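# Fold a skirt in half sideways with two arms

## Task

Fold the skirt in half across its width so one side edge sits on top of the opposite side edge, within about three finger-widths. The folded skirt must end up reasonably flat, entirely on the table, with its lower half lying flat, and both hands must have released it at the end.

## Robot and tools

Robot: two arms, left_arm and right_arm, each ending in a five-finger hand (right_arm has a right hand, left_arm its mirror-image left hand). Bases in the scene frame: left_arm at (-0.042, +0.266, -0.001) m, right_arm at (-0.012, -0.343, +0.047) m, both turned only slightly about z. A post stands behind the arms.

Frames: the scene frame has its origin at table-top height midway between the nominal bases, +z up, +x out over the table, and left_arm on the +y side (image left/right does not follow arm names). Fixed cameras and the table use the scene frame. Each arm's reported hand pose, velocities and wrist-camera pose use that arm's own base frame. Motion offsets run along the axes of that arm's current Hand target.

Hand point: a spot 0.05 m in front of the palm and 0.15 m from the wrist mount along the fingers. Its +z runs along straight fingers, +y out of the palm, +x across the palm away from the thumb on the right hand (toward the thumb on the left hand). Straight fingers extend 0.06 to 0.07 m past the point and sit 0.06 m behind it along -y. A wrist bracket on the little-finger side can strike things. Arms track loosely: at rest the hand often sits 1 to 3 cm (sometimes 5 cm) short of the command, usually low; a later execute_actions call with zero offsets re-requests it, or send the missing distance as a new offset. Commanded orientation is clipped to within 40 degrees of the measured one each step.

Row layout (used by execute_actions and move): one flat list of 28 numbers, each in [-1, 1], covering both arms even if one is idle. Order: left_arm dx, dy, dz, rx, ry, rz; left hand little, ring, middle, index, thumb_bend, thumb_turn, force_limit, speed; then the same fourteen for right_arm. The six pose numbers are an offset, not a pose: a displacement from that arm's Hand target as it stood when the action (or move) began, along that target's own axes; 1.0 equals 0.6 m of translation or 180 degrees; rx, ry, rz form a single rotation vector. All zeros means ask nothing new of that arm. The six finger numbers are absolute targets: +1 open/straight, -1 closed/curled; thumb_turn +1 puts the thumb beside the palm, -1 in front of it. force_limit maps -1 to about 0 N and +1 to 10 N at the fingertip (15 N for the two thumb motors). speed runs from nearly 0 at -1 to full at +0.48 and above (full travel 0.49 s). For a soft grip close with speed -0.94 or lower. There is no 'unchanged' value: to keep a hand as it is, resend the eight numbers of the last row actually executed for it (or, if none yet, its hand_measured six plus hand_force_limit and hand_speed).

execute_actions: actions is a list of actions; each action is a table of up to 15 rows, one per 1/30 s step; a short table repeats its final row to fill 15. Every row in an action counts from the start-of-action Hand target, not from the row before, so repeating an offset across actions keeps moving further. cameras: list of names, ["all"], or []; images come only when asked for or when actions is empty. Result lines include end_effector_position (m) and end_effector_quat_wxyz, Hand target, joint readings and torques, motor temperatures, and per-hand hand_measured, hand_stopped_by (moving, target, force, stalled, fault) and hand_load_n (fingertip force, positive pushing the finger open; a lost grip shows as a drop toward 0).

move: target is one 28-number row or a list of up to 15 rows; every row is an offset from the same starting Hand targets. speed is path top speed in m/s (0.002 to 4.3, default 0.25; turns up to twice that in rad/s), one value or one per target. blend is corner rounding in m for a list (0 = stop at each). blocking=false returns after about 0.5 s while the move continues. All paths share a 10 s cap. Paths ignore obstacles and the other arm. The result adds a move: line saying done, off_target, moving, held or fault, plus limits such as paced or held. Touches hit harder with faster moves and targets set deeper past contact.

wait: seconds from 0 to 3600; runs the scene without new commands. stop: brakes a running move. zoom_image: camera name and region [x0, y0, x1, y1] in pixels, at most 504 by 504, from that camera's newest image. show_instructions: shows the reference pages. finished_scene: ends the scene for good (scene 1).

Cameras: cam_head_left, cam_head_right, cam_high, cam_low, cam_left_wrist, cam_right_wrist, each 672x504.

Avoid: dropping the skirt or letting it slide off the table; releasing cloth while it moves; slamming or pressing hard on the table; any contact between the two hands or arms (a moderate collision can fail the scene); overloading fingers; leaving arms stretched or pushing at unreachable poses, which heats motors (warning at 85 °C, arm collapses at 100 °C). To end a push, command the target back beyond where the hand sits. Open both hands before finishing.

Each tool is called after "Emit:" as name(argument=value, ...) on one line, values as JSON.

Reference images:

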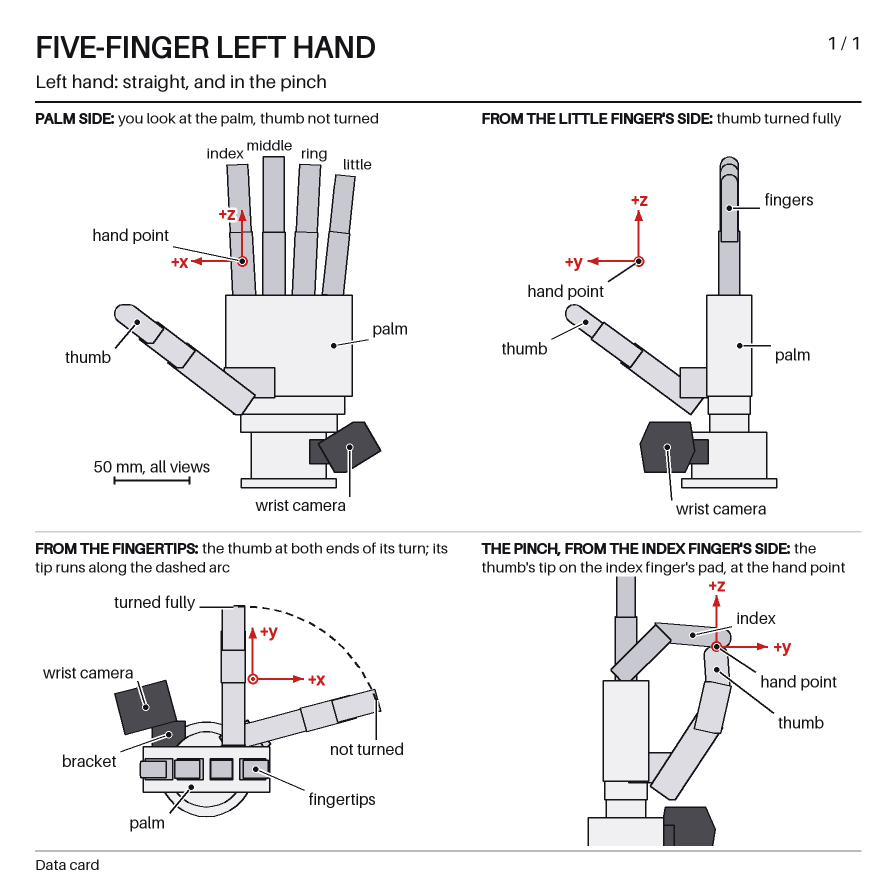

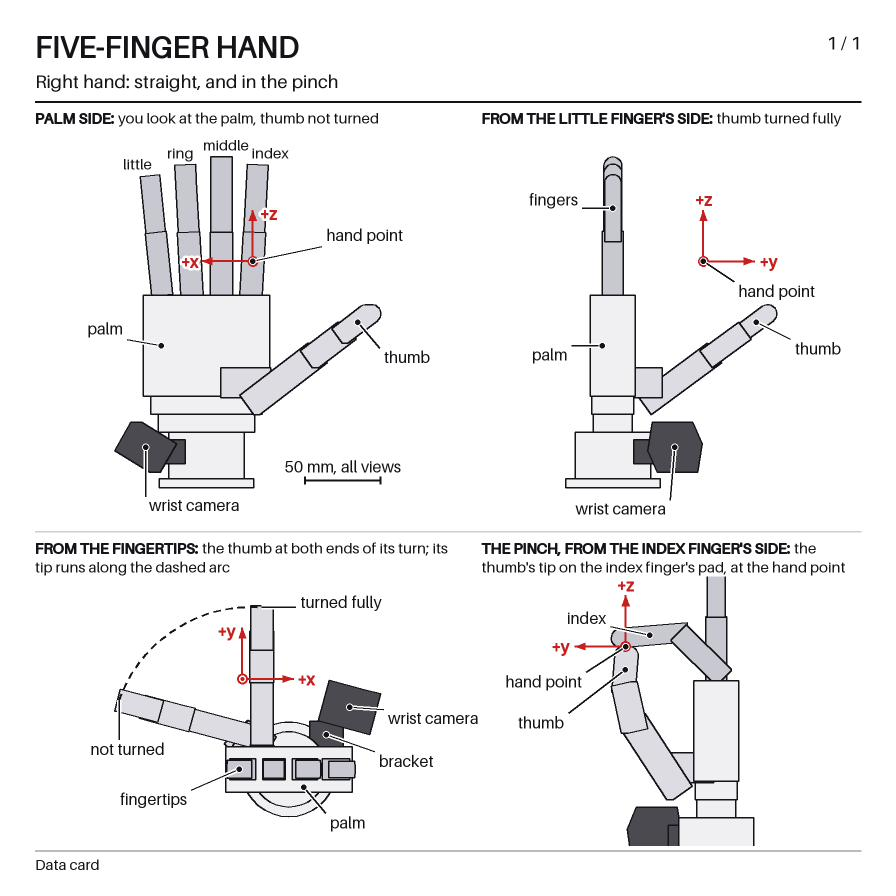

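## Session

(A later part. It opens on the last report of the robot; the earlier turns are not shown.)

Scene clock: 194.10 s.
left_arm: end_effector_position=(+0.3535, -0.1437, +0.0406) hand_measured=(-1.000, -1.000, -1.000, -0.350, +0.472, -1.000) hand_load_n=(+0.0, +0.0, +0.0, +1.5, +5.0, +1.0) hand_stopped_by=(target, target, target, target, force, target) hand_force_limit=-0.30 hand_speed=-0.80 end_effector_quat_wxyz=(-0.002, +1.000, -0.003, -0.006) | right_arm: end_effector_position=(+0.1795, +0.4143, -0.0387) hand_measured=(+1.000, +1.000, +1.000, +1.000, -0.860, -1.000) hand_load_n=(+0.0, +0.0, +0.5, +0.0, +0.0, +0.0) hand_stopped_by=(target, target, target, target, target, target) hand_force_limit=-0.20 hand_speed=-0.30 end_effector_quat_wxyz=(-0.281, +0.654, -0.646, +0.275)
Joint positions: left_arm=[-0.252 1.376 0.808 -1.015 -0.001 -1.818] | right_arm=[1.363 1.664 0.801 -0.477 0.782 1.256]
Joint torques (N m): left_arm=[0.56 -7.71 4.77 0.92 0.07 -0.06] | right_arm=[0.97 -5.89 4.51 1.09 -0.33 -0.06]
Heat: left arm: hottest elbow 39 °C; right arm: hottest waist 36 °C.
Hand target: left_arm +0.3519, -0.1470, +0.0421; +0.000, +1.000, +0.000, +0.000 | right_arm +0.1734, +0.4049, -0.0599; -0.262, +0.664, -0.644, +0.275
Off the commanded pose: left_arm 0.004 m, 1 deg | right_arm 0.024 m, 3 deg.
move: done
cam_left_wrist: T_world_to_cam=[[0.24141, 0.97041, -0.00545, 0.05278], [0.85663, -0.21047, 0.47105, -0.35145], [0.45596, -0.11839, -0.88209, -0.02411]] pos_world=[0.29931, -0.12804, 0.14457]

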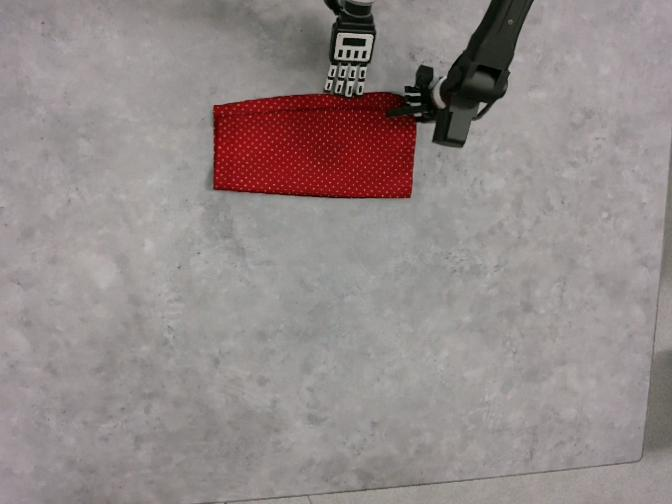

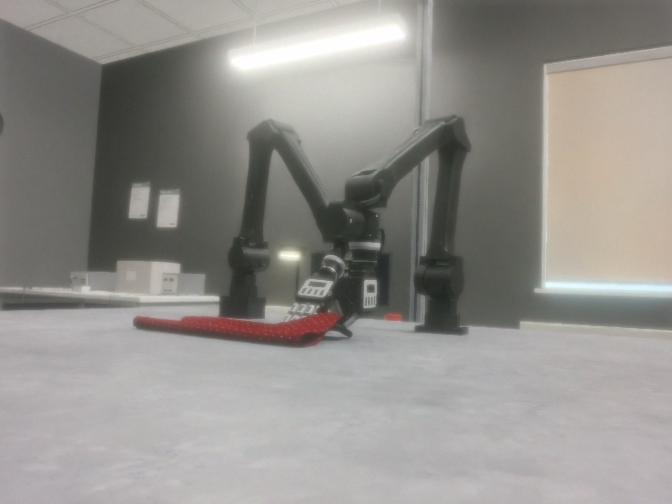

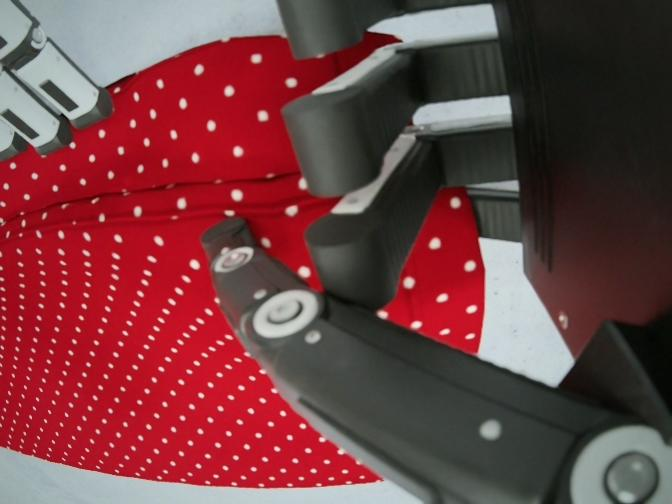

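Emit:
zoom_image(camera="cam_low", region=[310, 300, 370, 345])

Emit:
zoom_image(camera="cam_high", region=[375, 80, 435, 130])

Emit:
zoom_image(camera="cam_left_wrist", region=[180, 0, 500, 320])

Scaled by 8.400.

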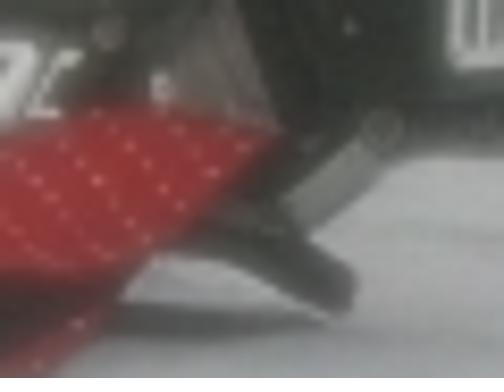

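Scaled by 8.400.

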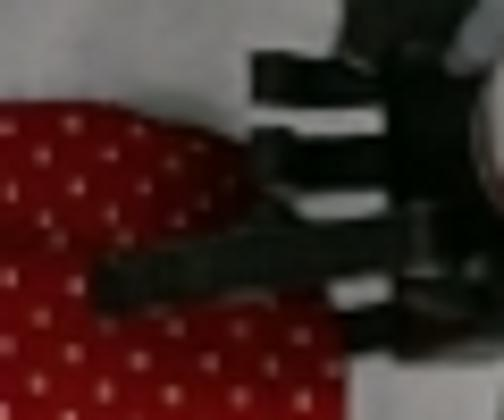

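Scaled by 1.575 from the camera's image (finer frame: 960x720).

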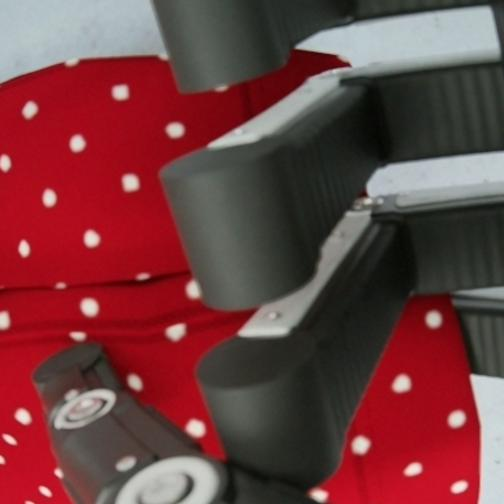

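Emit:
move(target=[[0,0,0,0,0,0,-1,-1,-1,0,1,-1,-0.3,-0.5,0,0,0,0,0,0,1,1,1,1,-0.86,-1,-0.2,-0.3],[0,0,0.006,0,0,0,-1,-1,-1,0,1,-1,-0.3,-0.5,0,0,0,0,0,0,1,1,1,1,-0.86,-1,-0.2,-0.3],[0,-0.12,0.006,0,0,0,-1,-1,-1,0,1,-1,-0.3,-0.5,0,0,0,0,0,0,1,1,1,1,-0.86,-1,-0.2,-0.3],[0.05,-0.12,-0.1,0,0,0,-1,-1,-1,0,1,-1,-0.3,-0.5,0,0,0,0,0,0,1,1,1,1,-0.86,-1,-0.2,-0.3]], speed=[0.06,0.06,0.08,0.15], cameras=["cam_high","cam_low","cam_left_wrist"])

Emit:
zoom_image(camera="cam_low", region=[270, 305, 370, 355])

Emit:
zoom_image(camera="cam_high", region=[330, 60, 480, 220])

Scene clock: 198.67 s.
left_arm: end_effector_position=(+0.3679, -0.0773, +0.0854) hand_measured=(-1.000, -1.000, -1.000, +0.000, +1.000, -1.000) hand_load_n=(+0.0, +0.0, +0.0, +0.5, +0.0, +0.0) hand_stopped_by=(target, target, target, target, target, target) hand_force_limit=-0.30 hand_speed=-0.50 end_effector_quat_wxyz=(-0.002, +1.000, +0.003, -0.017) | right_arm: end_effector_position=(+0.1795, +0.4143, -0.0387) hand_measured=(+1.000, +1.000, +1.000, +1.000, -0.860, -1.000) hand_load_n=(+0.0, +0.0, +0.5, +0.0, +0.0, +0.0) hand_stopped_by=(target, target, target, target, target, target) hand_force_limit=-0.20 hand_speed=-0.30 end_effector_quat_wxyz=(-0.281, +0.654, -0.646, +0.275)
Joint positions: left_arm=[-0.051 1.336 0.904 -1.174 -0.002 -1.629] | right_arm=[1.363 1.664 0.801 -0.477 0.782 1.256]
Joint torques (N m): left_arm=[2.26 -7.18 8.7 0.13 0.07 0.24] | right_arm=[1.03 -5.77 4.53 1.11 -0.33 -0.05]
Heat: left arm: hottest elbow 38 °C; right arm: hottest waist 36 °C.
Hand target: left_arm +0.3821, -0.0751, +0.1021; +0.000, +1.000, +0.000, +0.000 | right_arm +0.1734, +0.4049, -0.0599; -0.262, +0.664, -0.644, +0.275
Off the commanded pose: left_arm 0.022 m, 2 deg | right_arm 0.024 m, 3 deg.
move: off_target (left_arm)
cam_left_wrist: T_world_to_cam=[[0.22973, 0.9732, -0.01072, -0.00994], [0.86928, -0.20022, 0.45196, -0.3731], [0.4377, -0.11315, -0.89197, 0.02461]] pos_world=[0.31584, -0.06224, 0.19048]

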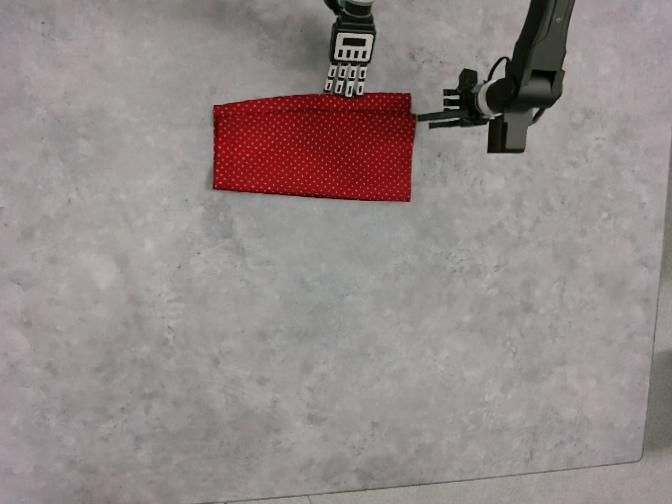

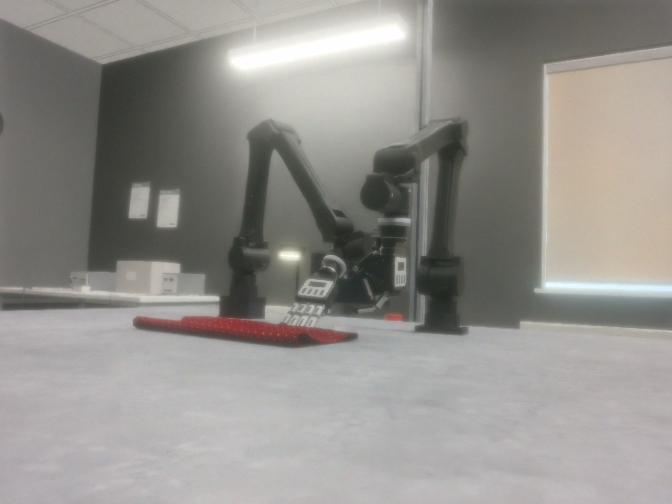

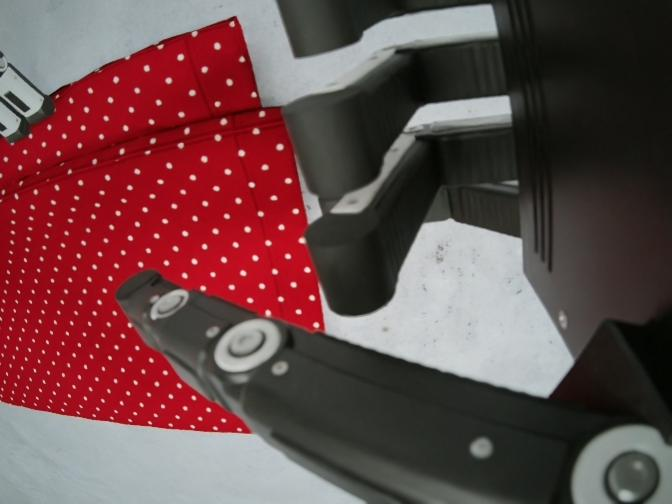

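Scaled by 5.040.

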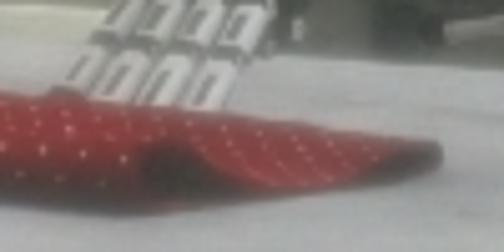

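Scaled by 3.150.

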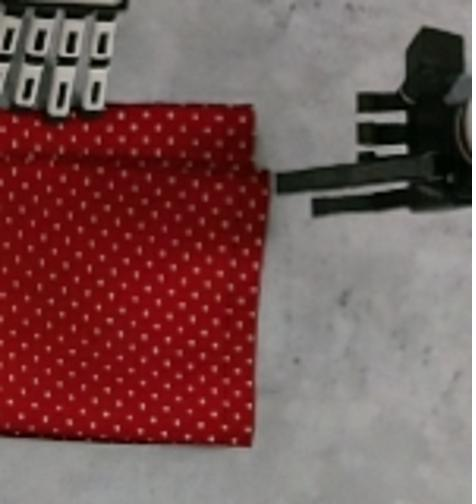

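Emit:
move(target=[[0.2098,-0.003,0.0285,0,0,0,-1,-1,-1,0,1,-1,-0.3,-0.5,0,0,0,0,0,0,1,1,1,1,-0.86,-1,-0.2,-0.3],[0.2098,-0.003,0.1118,0,0,0,-1,-1,-1,0,1,-1,-0.3,-0.5,0,0,0,0,0,0,1,1,1,1,-0.86,-1,-0.2,-0.3],[0.2098,0.04,0.1118,0,0,0,-1,-1,-1,0,1,-1,-0.3,-0.5,0,0,0,0,0,0,1,1,1,1,-0.86,-1,-0.2,-0.3]], speed=[0.15,0.08,0.05], cameras=["cam_high","cam_low","cam_left_wrist"])

Emit:
zoom_image(camera="cam_low", region=[280, 315, 350, 355])

Emit:
zoom_image(camera="cam_high", region=[330, 60, 480, 220])

Scene clock: 202.50 s.
left_arm: end_effector_position=(+0.5066, -0.0965, +0.0406) hand_measured=(-1.000, -1.000, -1.000, +0.000, +1.000, -1.000) hand_load_n=(+0.0, +0.0, +0.0, +0.0, +0.0, +0.0) hand_stopped_by=(target, target, target, target, target, target) hand_force_limit=-0.30 hand_speed=-0.50 end_effector_quat_wxyz=(-0.001, +1.000, -0.006, +0.001) | right_arm: end_effector_position=(+0.1795, +0.4143, -0.0387) hand_measured=(+1.000, +1.000, +1.000, +1.000, -0.860, -1.000) hand_load_n=(+0.0, +0.0, +0.5, +0.0, +0.0, +0.0) hand_stopped_by=(target, target, target, target, target, target) hand_force_limit=-0.20 hand_speed=-0.30 end_effector_quat_wxyz=(-0.281, +0.654, -0.646, +0.275)
Joint positions: left_arm=[-0.075 1.717 1.207 -1.06 -0.001 -1.634] | right_arm=[1.363 1.664 0.801 -0.477 0.782 1.256]
Joint torques (N m): left_arm=[0.97 -11.16 5.42 1.02 0.07 -0.07] | right_arm=[0.91 -5.77 4.51 1.1 -0.33 -0.04]
Heat: left arm: hottest elbow 38 °C; right arm: hottest waist 36 °C.
Hand target: left_arm +0.5078, -0.0991, +0.0349; +0.000, +1.000, +0.000, +0.000 | right_arm +0.1734, +0.4049, -0.0599; -0.262, +0.664, -0.644, +0.275
Off the commanded pose: left_arm 0.006 m, 1 deg | right_arm 0.024 m, 3 deg.
move: done
cam_left_wrist: T_world_to_cam=[[0.2482, 0.96869, -0.00497, -0.03362], [0.84866, -0.21497, 0.48329, -0.46953], [0.46709, -0.12417, -0.87545, -0.0948]] pos_world=[0.45109, -0.08013, 0.14376]

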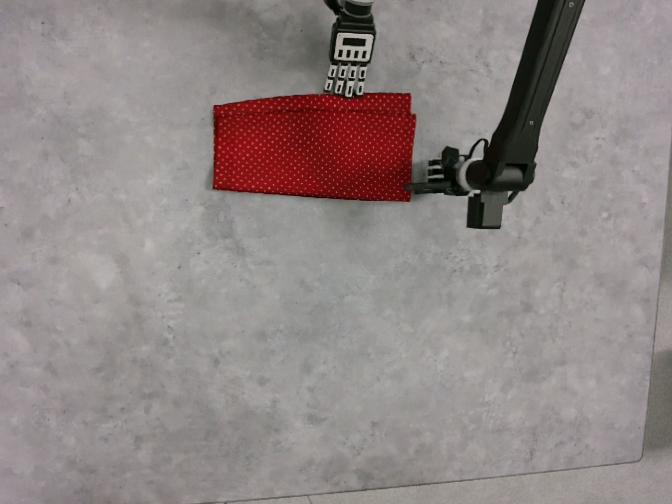

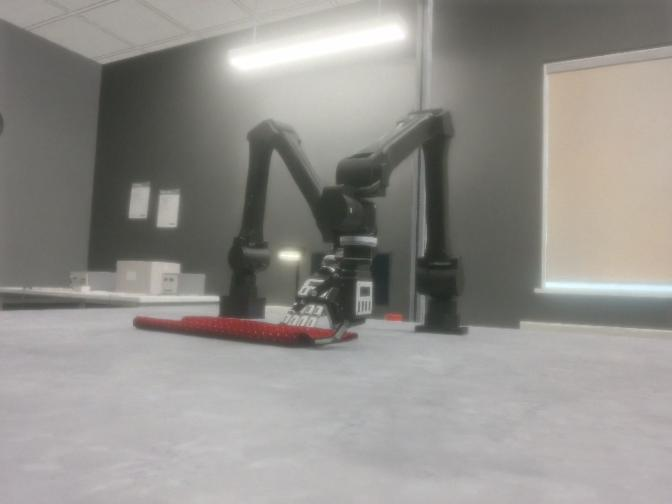

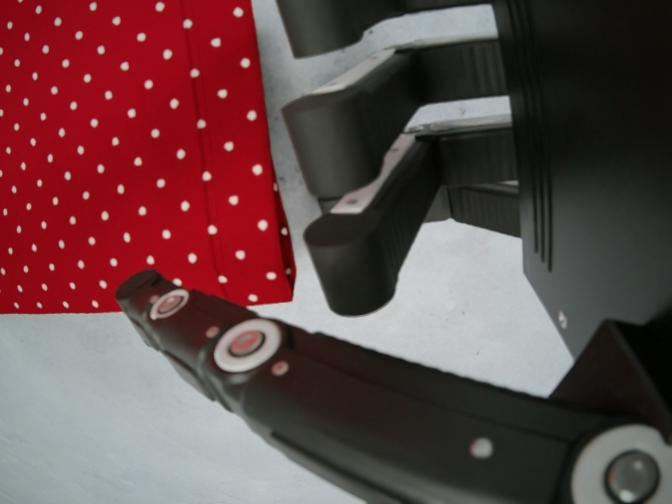

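Scaled by 7.200.

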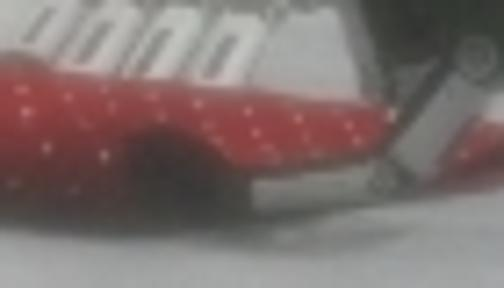

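Scaled by 3.150.

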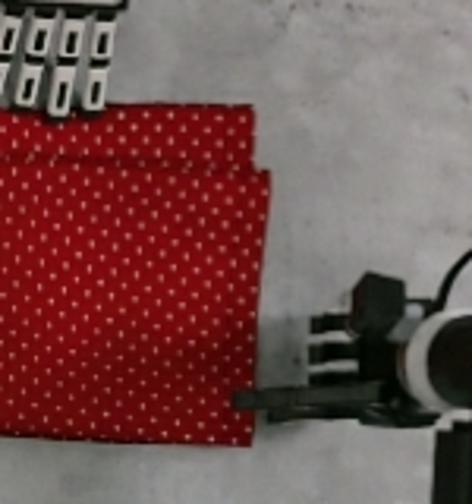

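Emit:
move(target=[-0.002,0.06,0,0,0,0,-1,-1,-1,0,1,-1,-0.3,-0.5,0,0,0,0,0,0,1,1,1,1,-0.86,-1,-0.2,-0.3], speed=0.05, cameras=["cam_high","cam_low","cam_left_wrist"])

Emit:
zoom_image(camera="cam_low", region=[280, 315, 350, 355])

Emit:
zoom_image(camera="cam_high", region=[330, 60, 480, 220])

Scene clock: 203.97 s.
left_arm: end_effector_position=(+0.5023, -0.1309, +0.0378) hand_measured=(-1.000, -1.000, -1.000, +0.000, +1.000, -1.000) hand_load_n=(+0.0, +0.0, +0.0, +0.0, +0.0, +0.0) hand_stopped_by=(target, target, target, target, target, target) hand_force_limit=-0.30 hand_speed=-0.50 end_effector_quat_wxyz=(-0.001, +1.000, -0.005, -0.002) | right_arm: end_effector_position=(+0.1795, +0.4143, -0.0387) hand_measured=(+1.000, +1.000, +1.000, +1.000, -0.860, -1.000) hand_load_n=(+0.0, +0.0, +1.0, +0.0, +0.0, +0.0) hand_stopped_by=(target, target, target, target, target, target) hand_force_limit=-0.20 hand_speed=-0.30 end_effector_quat_wxyz=(-0.281, +0.654, -0.646, +0.275)
Joint positions: left_arm=[-0.148 1.723 1.207 -1.06 -0.001 -1.708] | right_arm=[1.363 1.664 0.801 -0.477 0.782 1.256]
Joint torques (N m): left_arm=[0.85 -11.11 6.08 0.91 0.08 -0.07] | right_arm=[0.97 -5.83 4.53 1.1 -0.33 -0.05]
Heat: left arm: hottest elbow 38 °C; right arm: hottest waist 36 °C.
Hand target: left_arm +0.5065, -0.1352, +0.0350; +0.000, +1.000, +0.000, +0.000 | right_arm +0.1734, +0.4049, -0.0599; -0.262, +0.664, -0.644, +0.275
Off the commanded pose: left_arm 0.007 m, 1 deg | right_arm 0.024 m, 3 deg.
move: done
cam_left_wrist: T_world_to_cam=[[0.24668, 0.96908, -0.00563, 0.00164], [0.85167, -0.21401, 0.47839, -0.47309], [0.46239, -0.1228, -0.87813, -0.09687]] pos_world=[0.4473, -0.11473, 0.14126]

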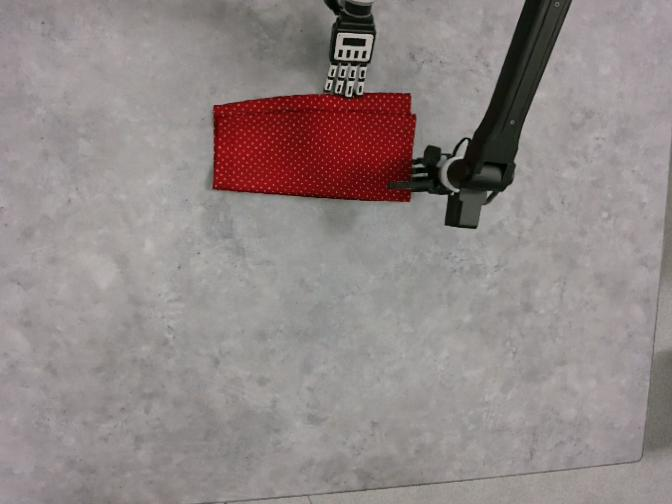

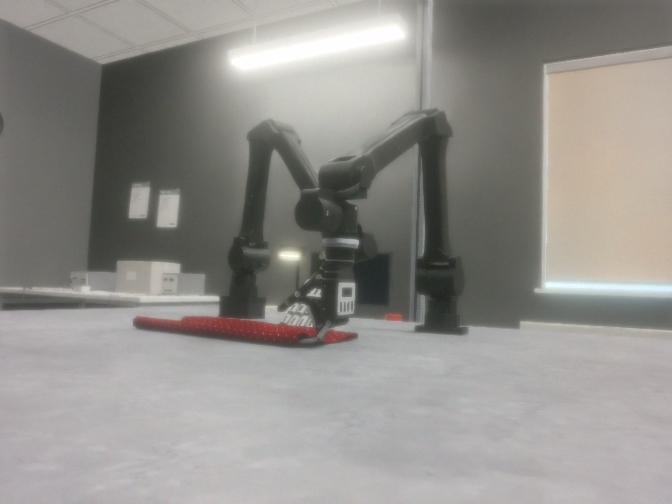

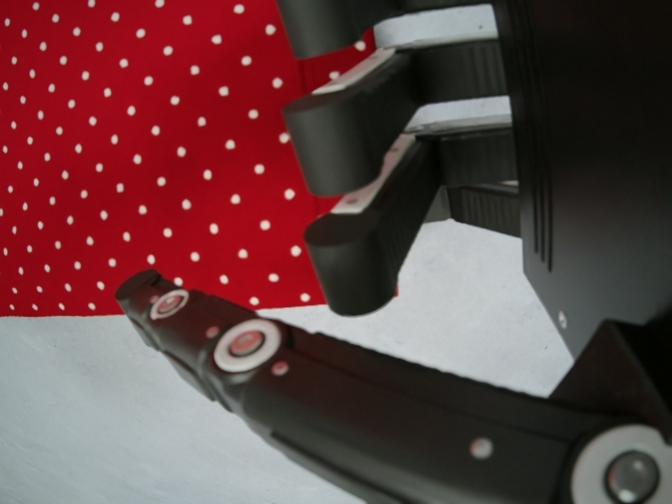

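Scaled by 7.200.

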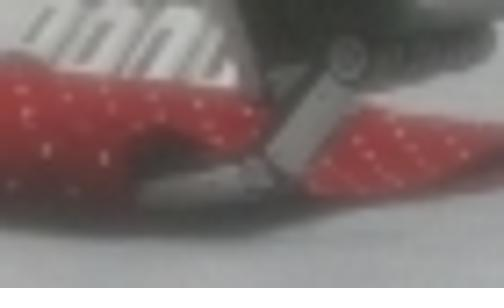

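Scaled by 3.150.

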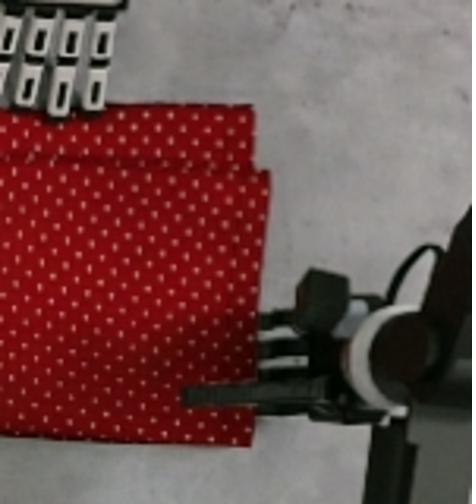

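Emit:
move(target=[-0.1167,-0.005,-0.008,0,0,0,-1,-1,-1,0,1,-1,-0.3,-0.5,0,0,0,0,0,0,1,1,1,1,-0.86,-1,-0.2,-0.3], speed=0.06, cameras=["cam_high","cam_low","cam_left_wrist"])

Emit:
zoom_image(camera="cam_low", region=[270, 305, 370, 355])

Emit:
zoom_image(camera="cam_high", region=[330, 60, 480, 220])

Scene clock: 205.70 s.
left_arm: end_effector_position=(+0.4366, -0.1279, +0.0363) hand_measured=(-1.000, -1.000, -1.000, +0.000, +1.000, -1.000) hand_load_n=(+0.0, +0.0, +0.0, +0.0, +0.0, +0.0) hand_stopped_by=(target, target, target, target, target, target) hand_force_limit=-0.30 hand_speed=-0.50 end_effector_quat_wxyz=(-0.001, +1.000, -0.003, -0.010) | right_arm: end_effector_position=(+0.1795, +0.4143, -0.0387) hand_measured=(+1.000, +1.000, +1.000, +1.000, -0.860, -1.000) hand_load_n=(+0.0, +0.0, +0.5, +0.5, +0.0, +0.0) hand_stopped_by=(target, target, target, target, target, target) hand_force_limit=-0.20 hand_speed=-0.30 end_effector_quat_wxyz=(-0.281, +0.654, -0.646, +0.275)
Joint positions: left_arm=[-0.163 1.581 1.02 -1.029 0.001 -1.728] | right_arm=[1.363 1.664 0.801 -0.477 0.782 1.256]
Joint torques (N m): left_arm=[0.56 -10.7 4.79 1.03 0.02 -0.07] | right_arm=[1.03 -5.83 4.51 1.09 -0.33 -0.05]
Heat: left arm: hottest elbow 38 °C; right arm: hottest waist 36 °C.
Hand target: left_arm +0.4366, -0.1322, +0.0398; +0.000, +1.000, +0.000, +0.000 | right_arm +0.1734, +0.4049, -0.0599; -0.262, +0.664, -0.644, +0.275
Off the commanded pose: left_arm 0.005 m, 1 deg | right_arm 0.024 m, 3 deg.
move: done
cam_left_wrist: T_world_to_cam=[[0.24287, 0.97002, -0.00867, 0.01675], [0.85938, -0.21101, 0.46578, -0.41834], [0.44998, -0.12057, -0.88486, -0.06151]] pos_world=[0.38312, -0.11194, 0.14057]

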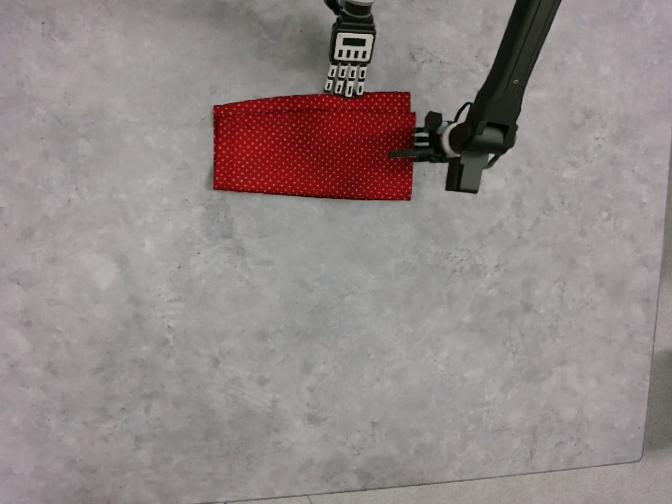

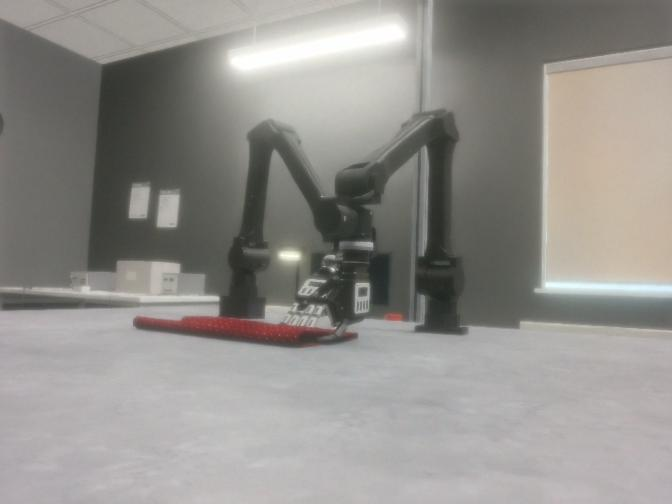

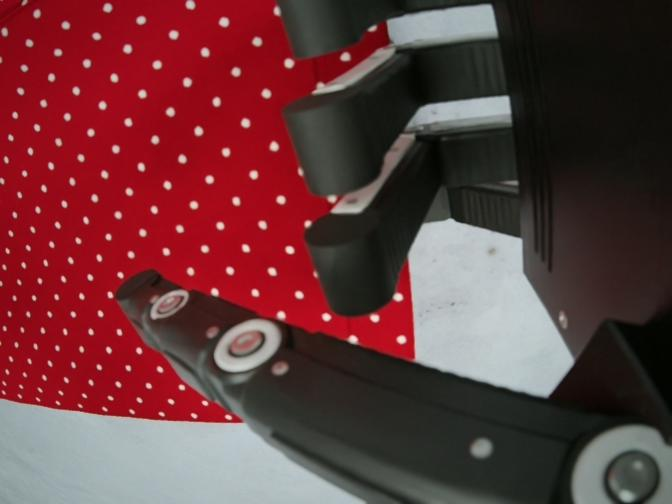

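Scaled by 5.040.

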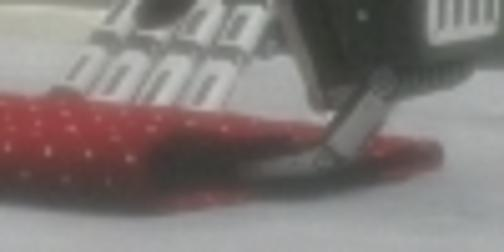

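Scaled by 3.150.

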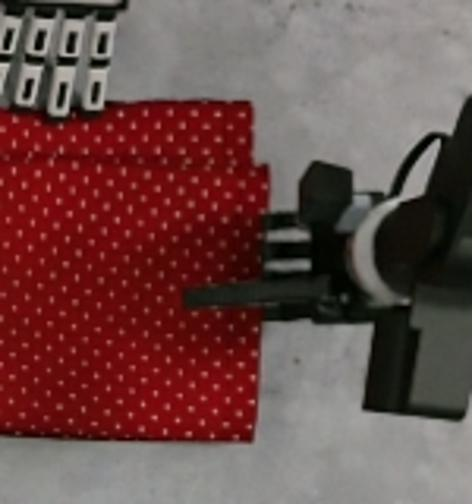

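Emit:
move(target=[-0.1333,-0.0058,0,0,0,0,-1,-1,-1,0,1,-1,-0.3,-0.5,0,0,0,0,0,0,1,1,1,1,-0.86,-1,-0.2,-0.3], speed=0.06, cameras=["cam_high","cam_low","cam_left_wrist"])

Emit:
zoom_image(camera="cam_low", region=[270, 305, 370, 355])

Emit:
zoom_image(camera="cam_high", region=[330, 60, 480, 220])

Scene clock: 207.60 s.
left_arm: end_effector_position=(+0.3569, -0.1252, +0.0381) hand_measured=(-1.000, -1.000, -1.000, +0.000, +1.000, -1.000) hand_load_n=(+0.0, +0.0, +0.0, +0.0, -0.5, +0.0) hand_stopped_by=(target, target, target, target, target, target) hand_force_limit=-0.30 hand_speed=-0.50 end_effector_quat_wxyz=(-0.001, +1.000, -0.003, -0.008) | right_arm: end_effector_position=(+0.1795, +0.4143, -0.0387) hand_measured=(+1.000, +1.000, +1.000, +1.000, -0.860, -1.000) hand_load_n=(+0.0, +0.0, +0.5, +0.0, +0.0, +0.0) hand_stopped_by=(target, target, target, target, target, target) hand_force_limit=-0.20 hand_speed=-0.30 end_effector_quat_wxyz=(-0.281, +0.654, -0.646, +0.275)
Joint positions: left_arm=[-0.194 1.381 0.804 -1.01 0.001 -1.758] | right_arm=[1.363 1.664 0.801 -0.477 0.782 1.256]
Joint torques (N m): left_arm=[0.5 -7.77 4.79 1.01 0.02 -0.08] | right_arm=[0.91 -5.83 4.52 1.13 -0.33 -0.05]
Heat: left arm: hottest elbow 38 °C; right arm: hottest waist 36 °C.
Hand target: left_arm +0.3566, -0.1285, +0.0399; +0.000, +1.000, +0.000, +0.000 | right_arm +0.1734, +0.4049, -0.0599; -0.262, +0.664, -0.644, +0.275
Off the commanded pose: left_arm 0.004 m, 1 deg | right_arm 0.024 m, 3 deg.
move: done
cam_left_wrist: T_world_to_cam=[[0.24291, 0.97001, -0.0079, 0.03345], [0.85791, -0.21103, 0.46846, -0.3497], [0.45274, -0.12058, -0.88345, -0.02481]] pos_world=[0.30312, -0.10924, 0.14217]

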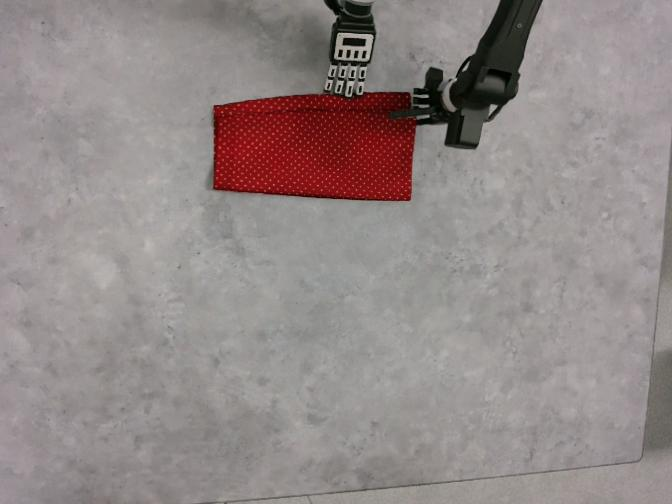

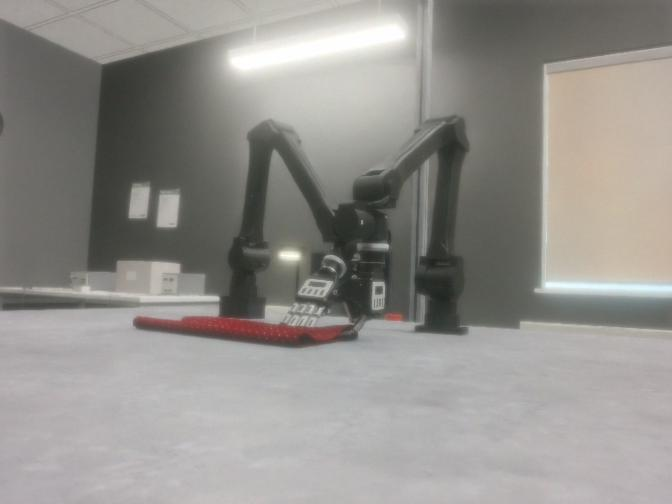

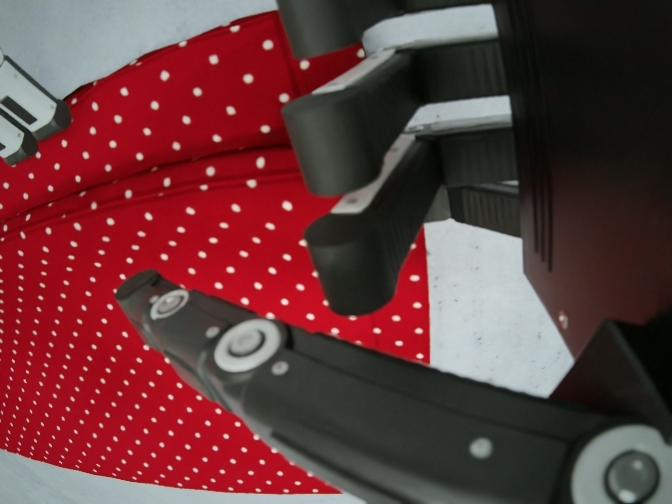

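Scaled by 5.040.

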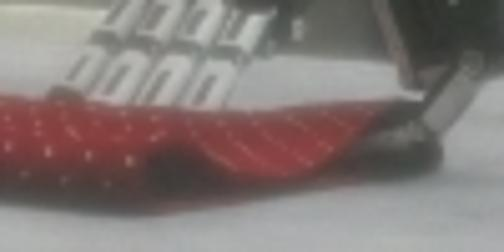

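Scaled by 3.150.

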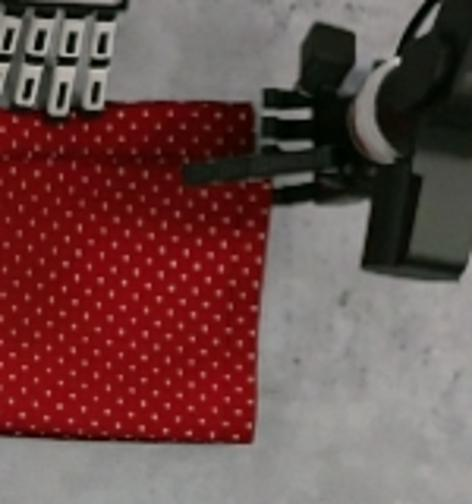

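Emit:
move(target=[[-0.0133,0,0,0,0,0,-1,-1,-1,0,1,-1,-0.3,-0.6,0,0,0,0,0,0,1,1,1,1,-0.86,-1,-0.2,-0.3],[-0.0133,0,0,0,0,0,-1,-1,-1,0,0.02,-1,-0.3,-0.6,0,0,0,0,0,0,1,1,1,1,-0.86,-1,-0.2,-0.3],[-0.0133,0,0,0,0,0,-1,-1,-1,-0.35,0.02,-1,-0.3,-0.8,0,0,0,0,0,0,1,1,1,1,-0.86,-1,-0.2,-0.3]], speed=0.06, cameras=["cam_high","cam_low","cam_left_wrist"])

Emit:
zoom_image(camera="cam_low", region=[270, 305, 370, 355])

Emit:
zoom_image(camera="cam_high", region=[330, 60, 480, 220])

Scene clock: 210.43 s.
left_arm: end_effector_position=(+0.3491, -0.1254, +0.0377) hand_measured=(-1.000, -1.000, -1.000, -0.350, +0.472, -1.000) hand_load_n=(+0.0, +0.0, +0.0, +0.5, +5.5, +1.0) hand_stopped_by=(target, target, target, target, force, target) hand_force_limit=-0.30 hand_speed=-0.80 end_effector_quat_wxyz=(-0.001, +1.000, -0.003, -0.008) | right_arm: end_effector_position=(+0.1795, +0.4143, -0.0387) hand_measured=(+1.000, +1.000, +1.000, +1.000, -0.860, -1.000) hand_load_n=(+0.0, +0.0, +0.5, +0.0, +0.0, +0.0) hand_stopped_by=(target, target, target, target, target, target) hand_force_limit=-0.20 hand_speed=-0.30 end_effector_quat_wxyz=(-0.281, +0.654, -0.646, +0.275)
Joint positions: left_arm=[-0.2 1.361 0.783 -1.009 0.001 -1.764] | right_arm=[1.363 1.664 0.801 -0.477 0.782 1.256]
Joint torques (N m): left_arm=[0.5 -7.53 4.85 0.91 0.03 -0.06] | right_arm=[1.03 -5.83 4.52 1.11 -0.33 -0.05]
Heat: left arm: hottest elbow 38 °C; right arm: hottest waist 36 °C.
Hand target: left_arm +0.3485, -0.1286, +0.0398; +0.000, +1.000, -0.001, -0.001 | right_arm +0.1734, +0.4049, -0.0599; -0.262, +0.664, -0.644, +0.275
Off the commanded pose: left_arm 0.004 m, 1 deg | right_arm 0.024 m, 3 deg.
move: done
cam_left_wrist: T_world_to_cam=[[0.24257, 0.9701, -0.0078, 0.03576], [0.85784, -0.21072, 0.46873, -0.34278], [0.45307, -0.12039, -0.88331, -0.02171]] pos_world=[0.29522, -0.10954, 0.14177]

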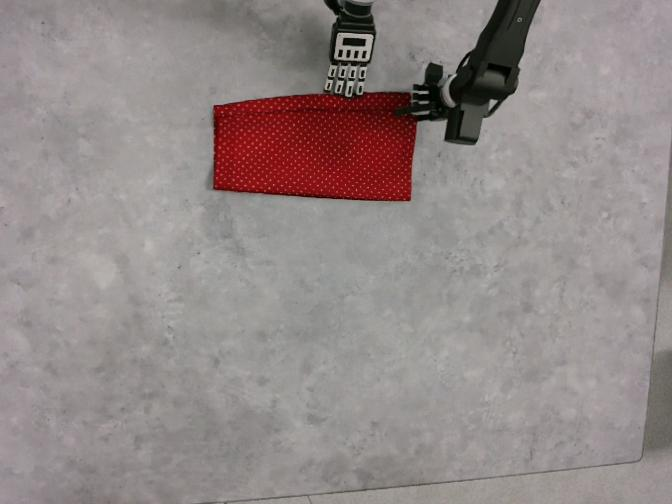

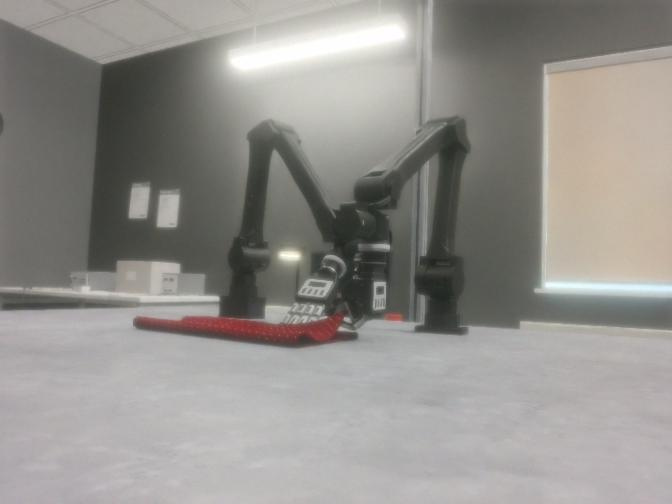

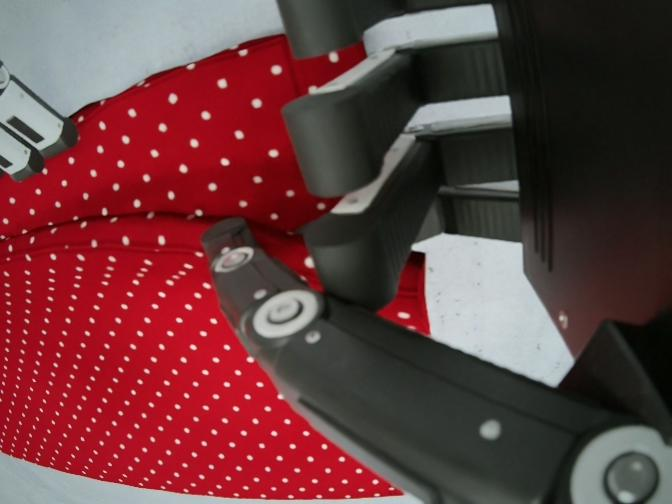

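Scaled by 5.040.

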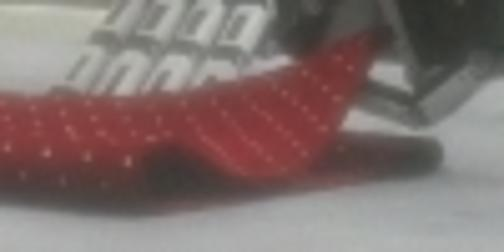

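Scaled by 3.150.

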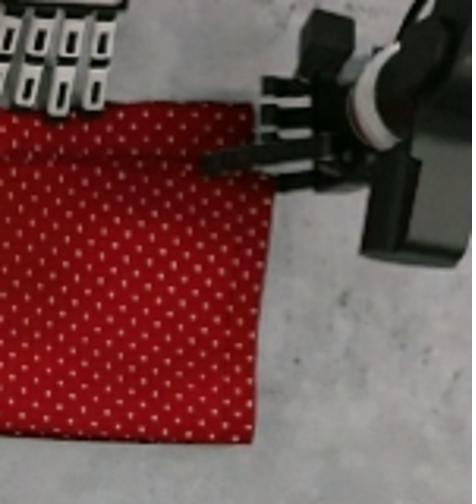

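Emit:
move(target=[[-0.0167,-0.001,-0.02,0,0,0,-1,-1,-1,-0.35,0.02,-1,-0.3,-0.8,0,0,0,0,0,0,1,1,1,1,-0.86,-1,-0.2,-0.3],[-0.065,-0.003,-0.02,0,0,0,-1,-1,-1,-0.35,0.02,-1,-0.3,-0.8,0,0,0,0,0,0,1,1,1,1,-0.86,-1,-0.2,-0.3]], speed=0.05, cameras=["cam_high","cam_low","cam_left_wrist"])

Emit:
zoom_image(camera="cam_low", region=[270, 305, 370, 355])

Emit:
zoom_image(camera="cam_high", region=[330, 60, 480, 220])

Scene clock: 212.47 s.
left_arm: end_effector_position=(+0.3157, -0.1251, +0.0520) hand_measured=(-1.000, -1.000, -1.000, -0.350, +0.472, -1.000) hand_load_n=(+0.0, +0.0, +0.0, +0.0, +5.5, +1.0) hand_stopped_by=(target, target, target, target, force, target) hand_force_limit=-0.30 hand_speed=-0.80 end_effector_quat_wxyz=(+0.001, +1.000, -0.003, +0.003) | right_arm: end_effector_position=(+0.1795, +0.4143, -0.0387) hand_measured=(+1.000, +1.000, +1.000, +1.000, -0.860, -1.000) hand_load_n=(+0.0, +0.0, +0.5, +0.0, +0.0, +0.0) hand_stopped_by=(target, target, target, target, target, target) hand_force_limit=-0.20 hand_speed=-0.30 end_effector_quat_wxyz=(-0.281, +0.654, -0.646, +0.275)
Joint positions: left_arm=[-0.221 1.231 0.709 -1.043 0.001 -1.785] | right_arm=[1.363 1.664 0.801 -0.477 0.782 1.256]
Joint torques (N m): left_arm=[0.56 -5.89 5.01 0.21 0.02 -0.08] | right_arm=[1.03 -5.89 4.51 1.09 -0.33 -0.05]
Heat: left arm: hottest elbow 38 °C; right arm: hottest waist 36 °C.
Hand target: left_arm +0.3096, -0.1267, +0.0519; +0.000, +1.000, +0.000, +0.000 | right_arm +0.1734, +0.4049, -0.0599; -0.262, +0.664, -0.644, +0.275
Off the commanded pose: left_arm 0.006 m, 1 deg | right_arm 0.024 m, 3 deg.
move: done
cam_left_wrist: T_world_to_cam=[[0.24343, 0.96989, -0.00697, 0.04325], [0.84733, -0.20916, 0.48814, -0.31827], [0.47198, -0.12474, -0.87274, -0.00092]] pos_world=[0.25959, -0.10863, 0.15486]

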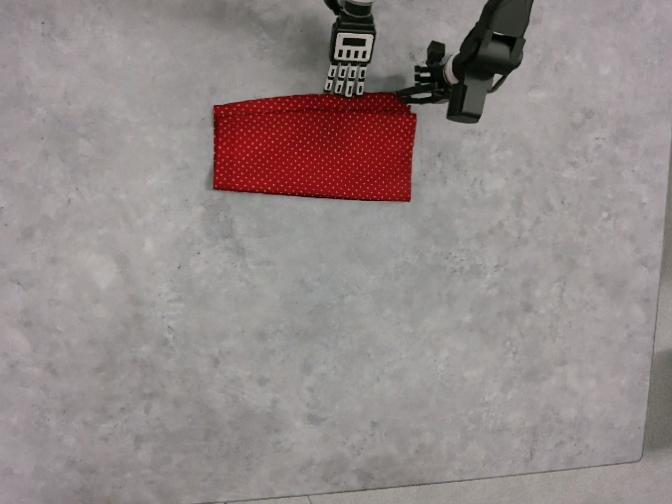

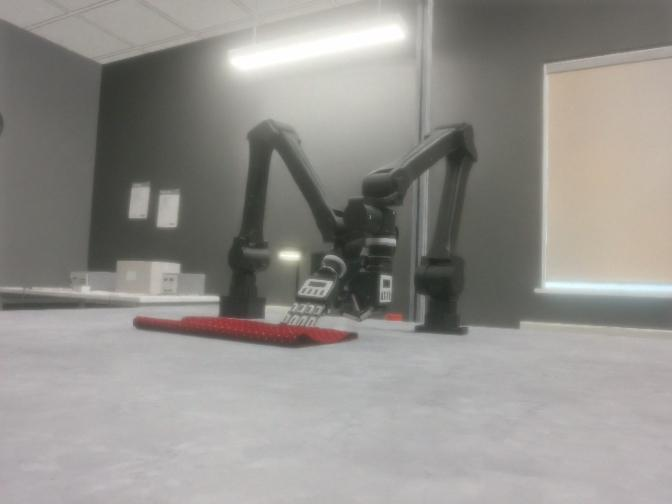

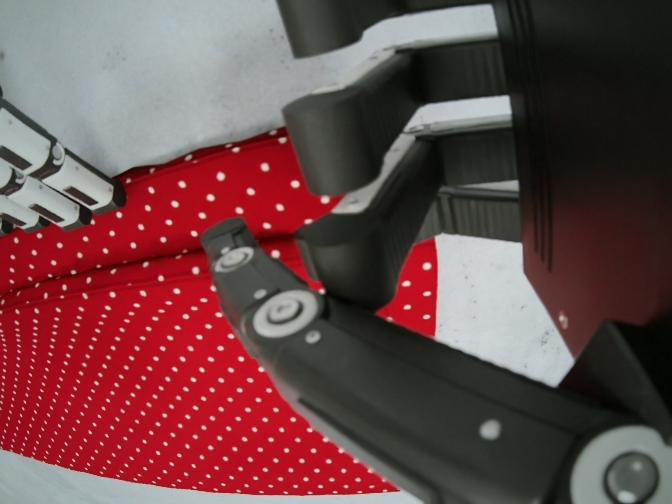

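Scaled by 5.040.

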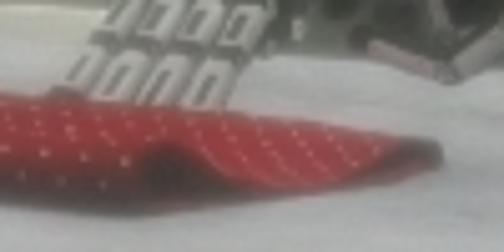

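Scaled by 3.150.

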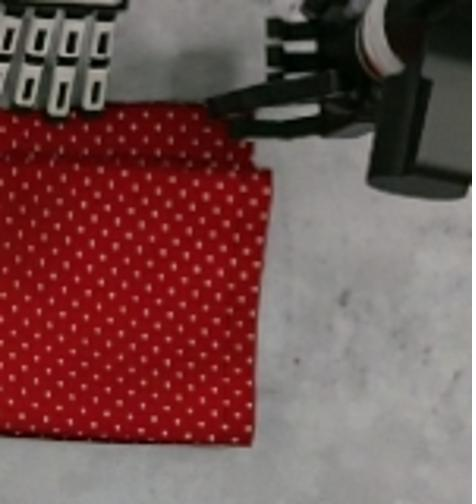

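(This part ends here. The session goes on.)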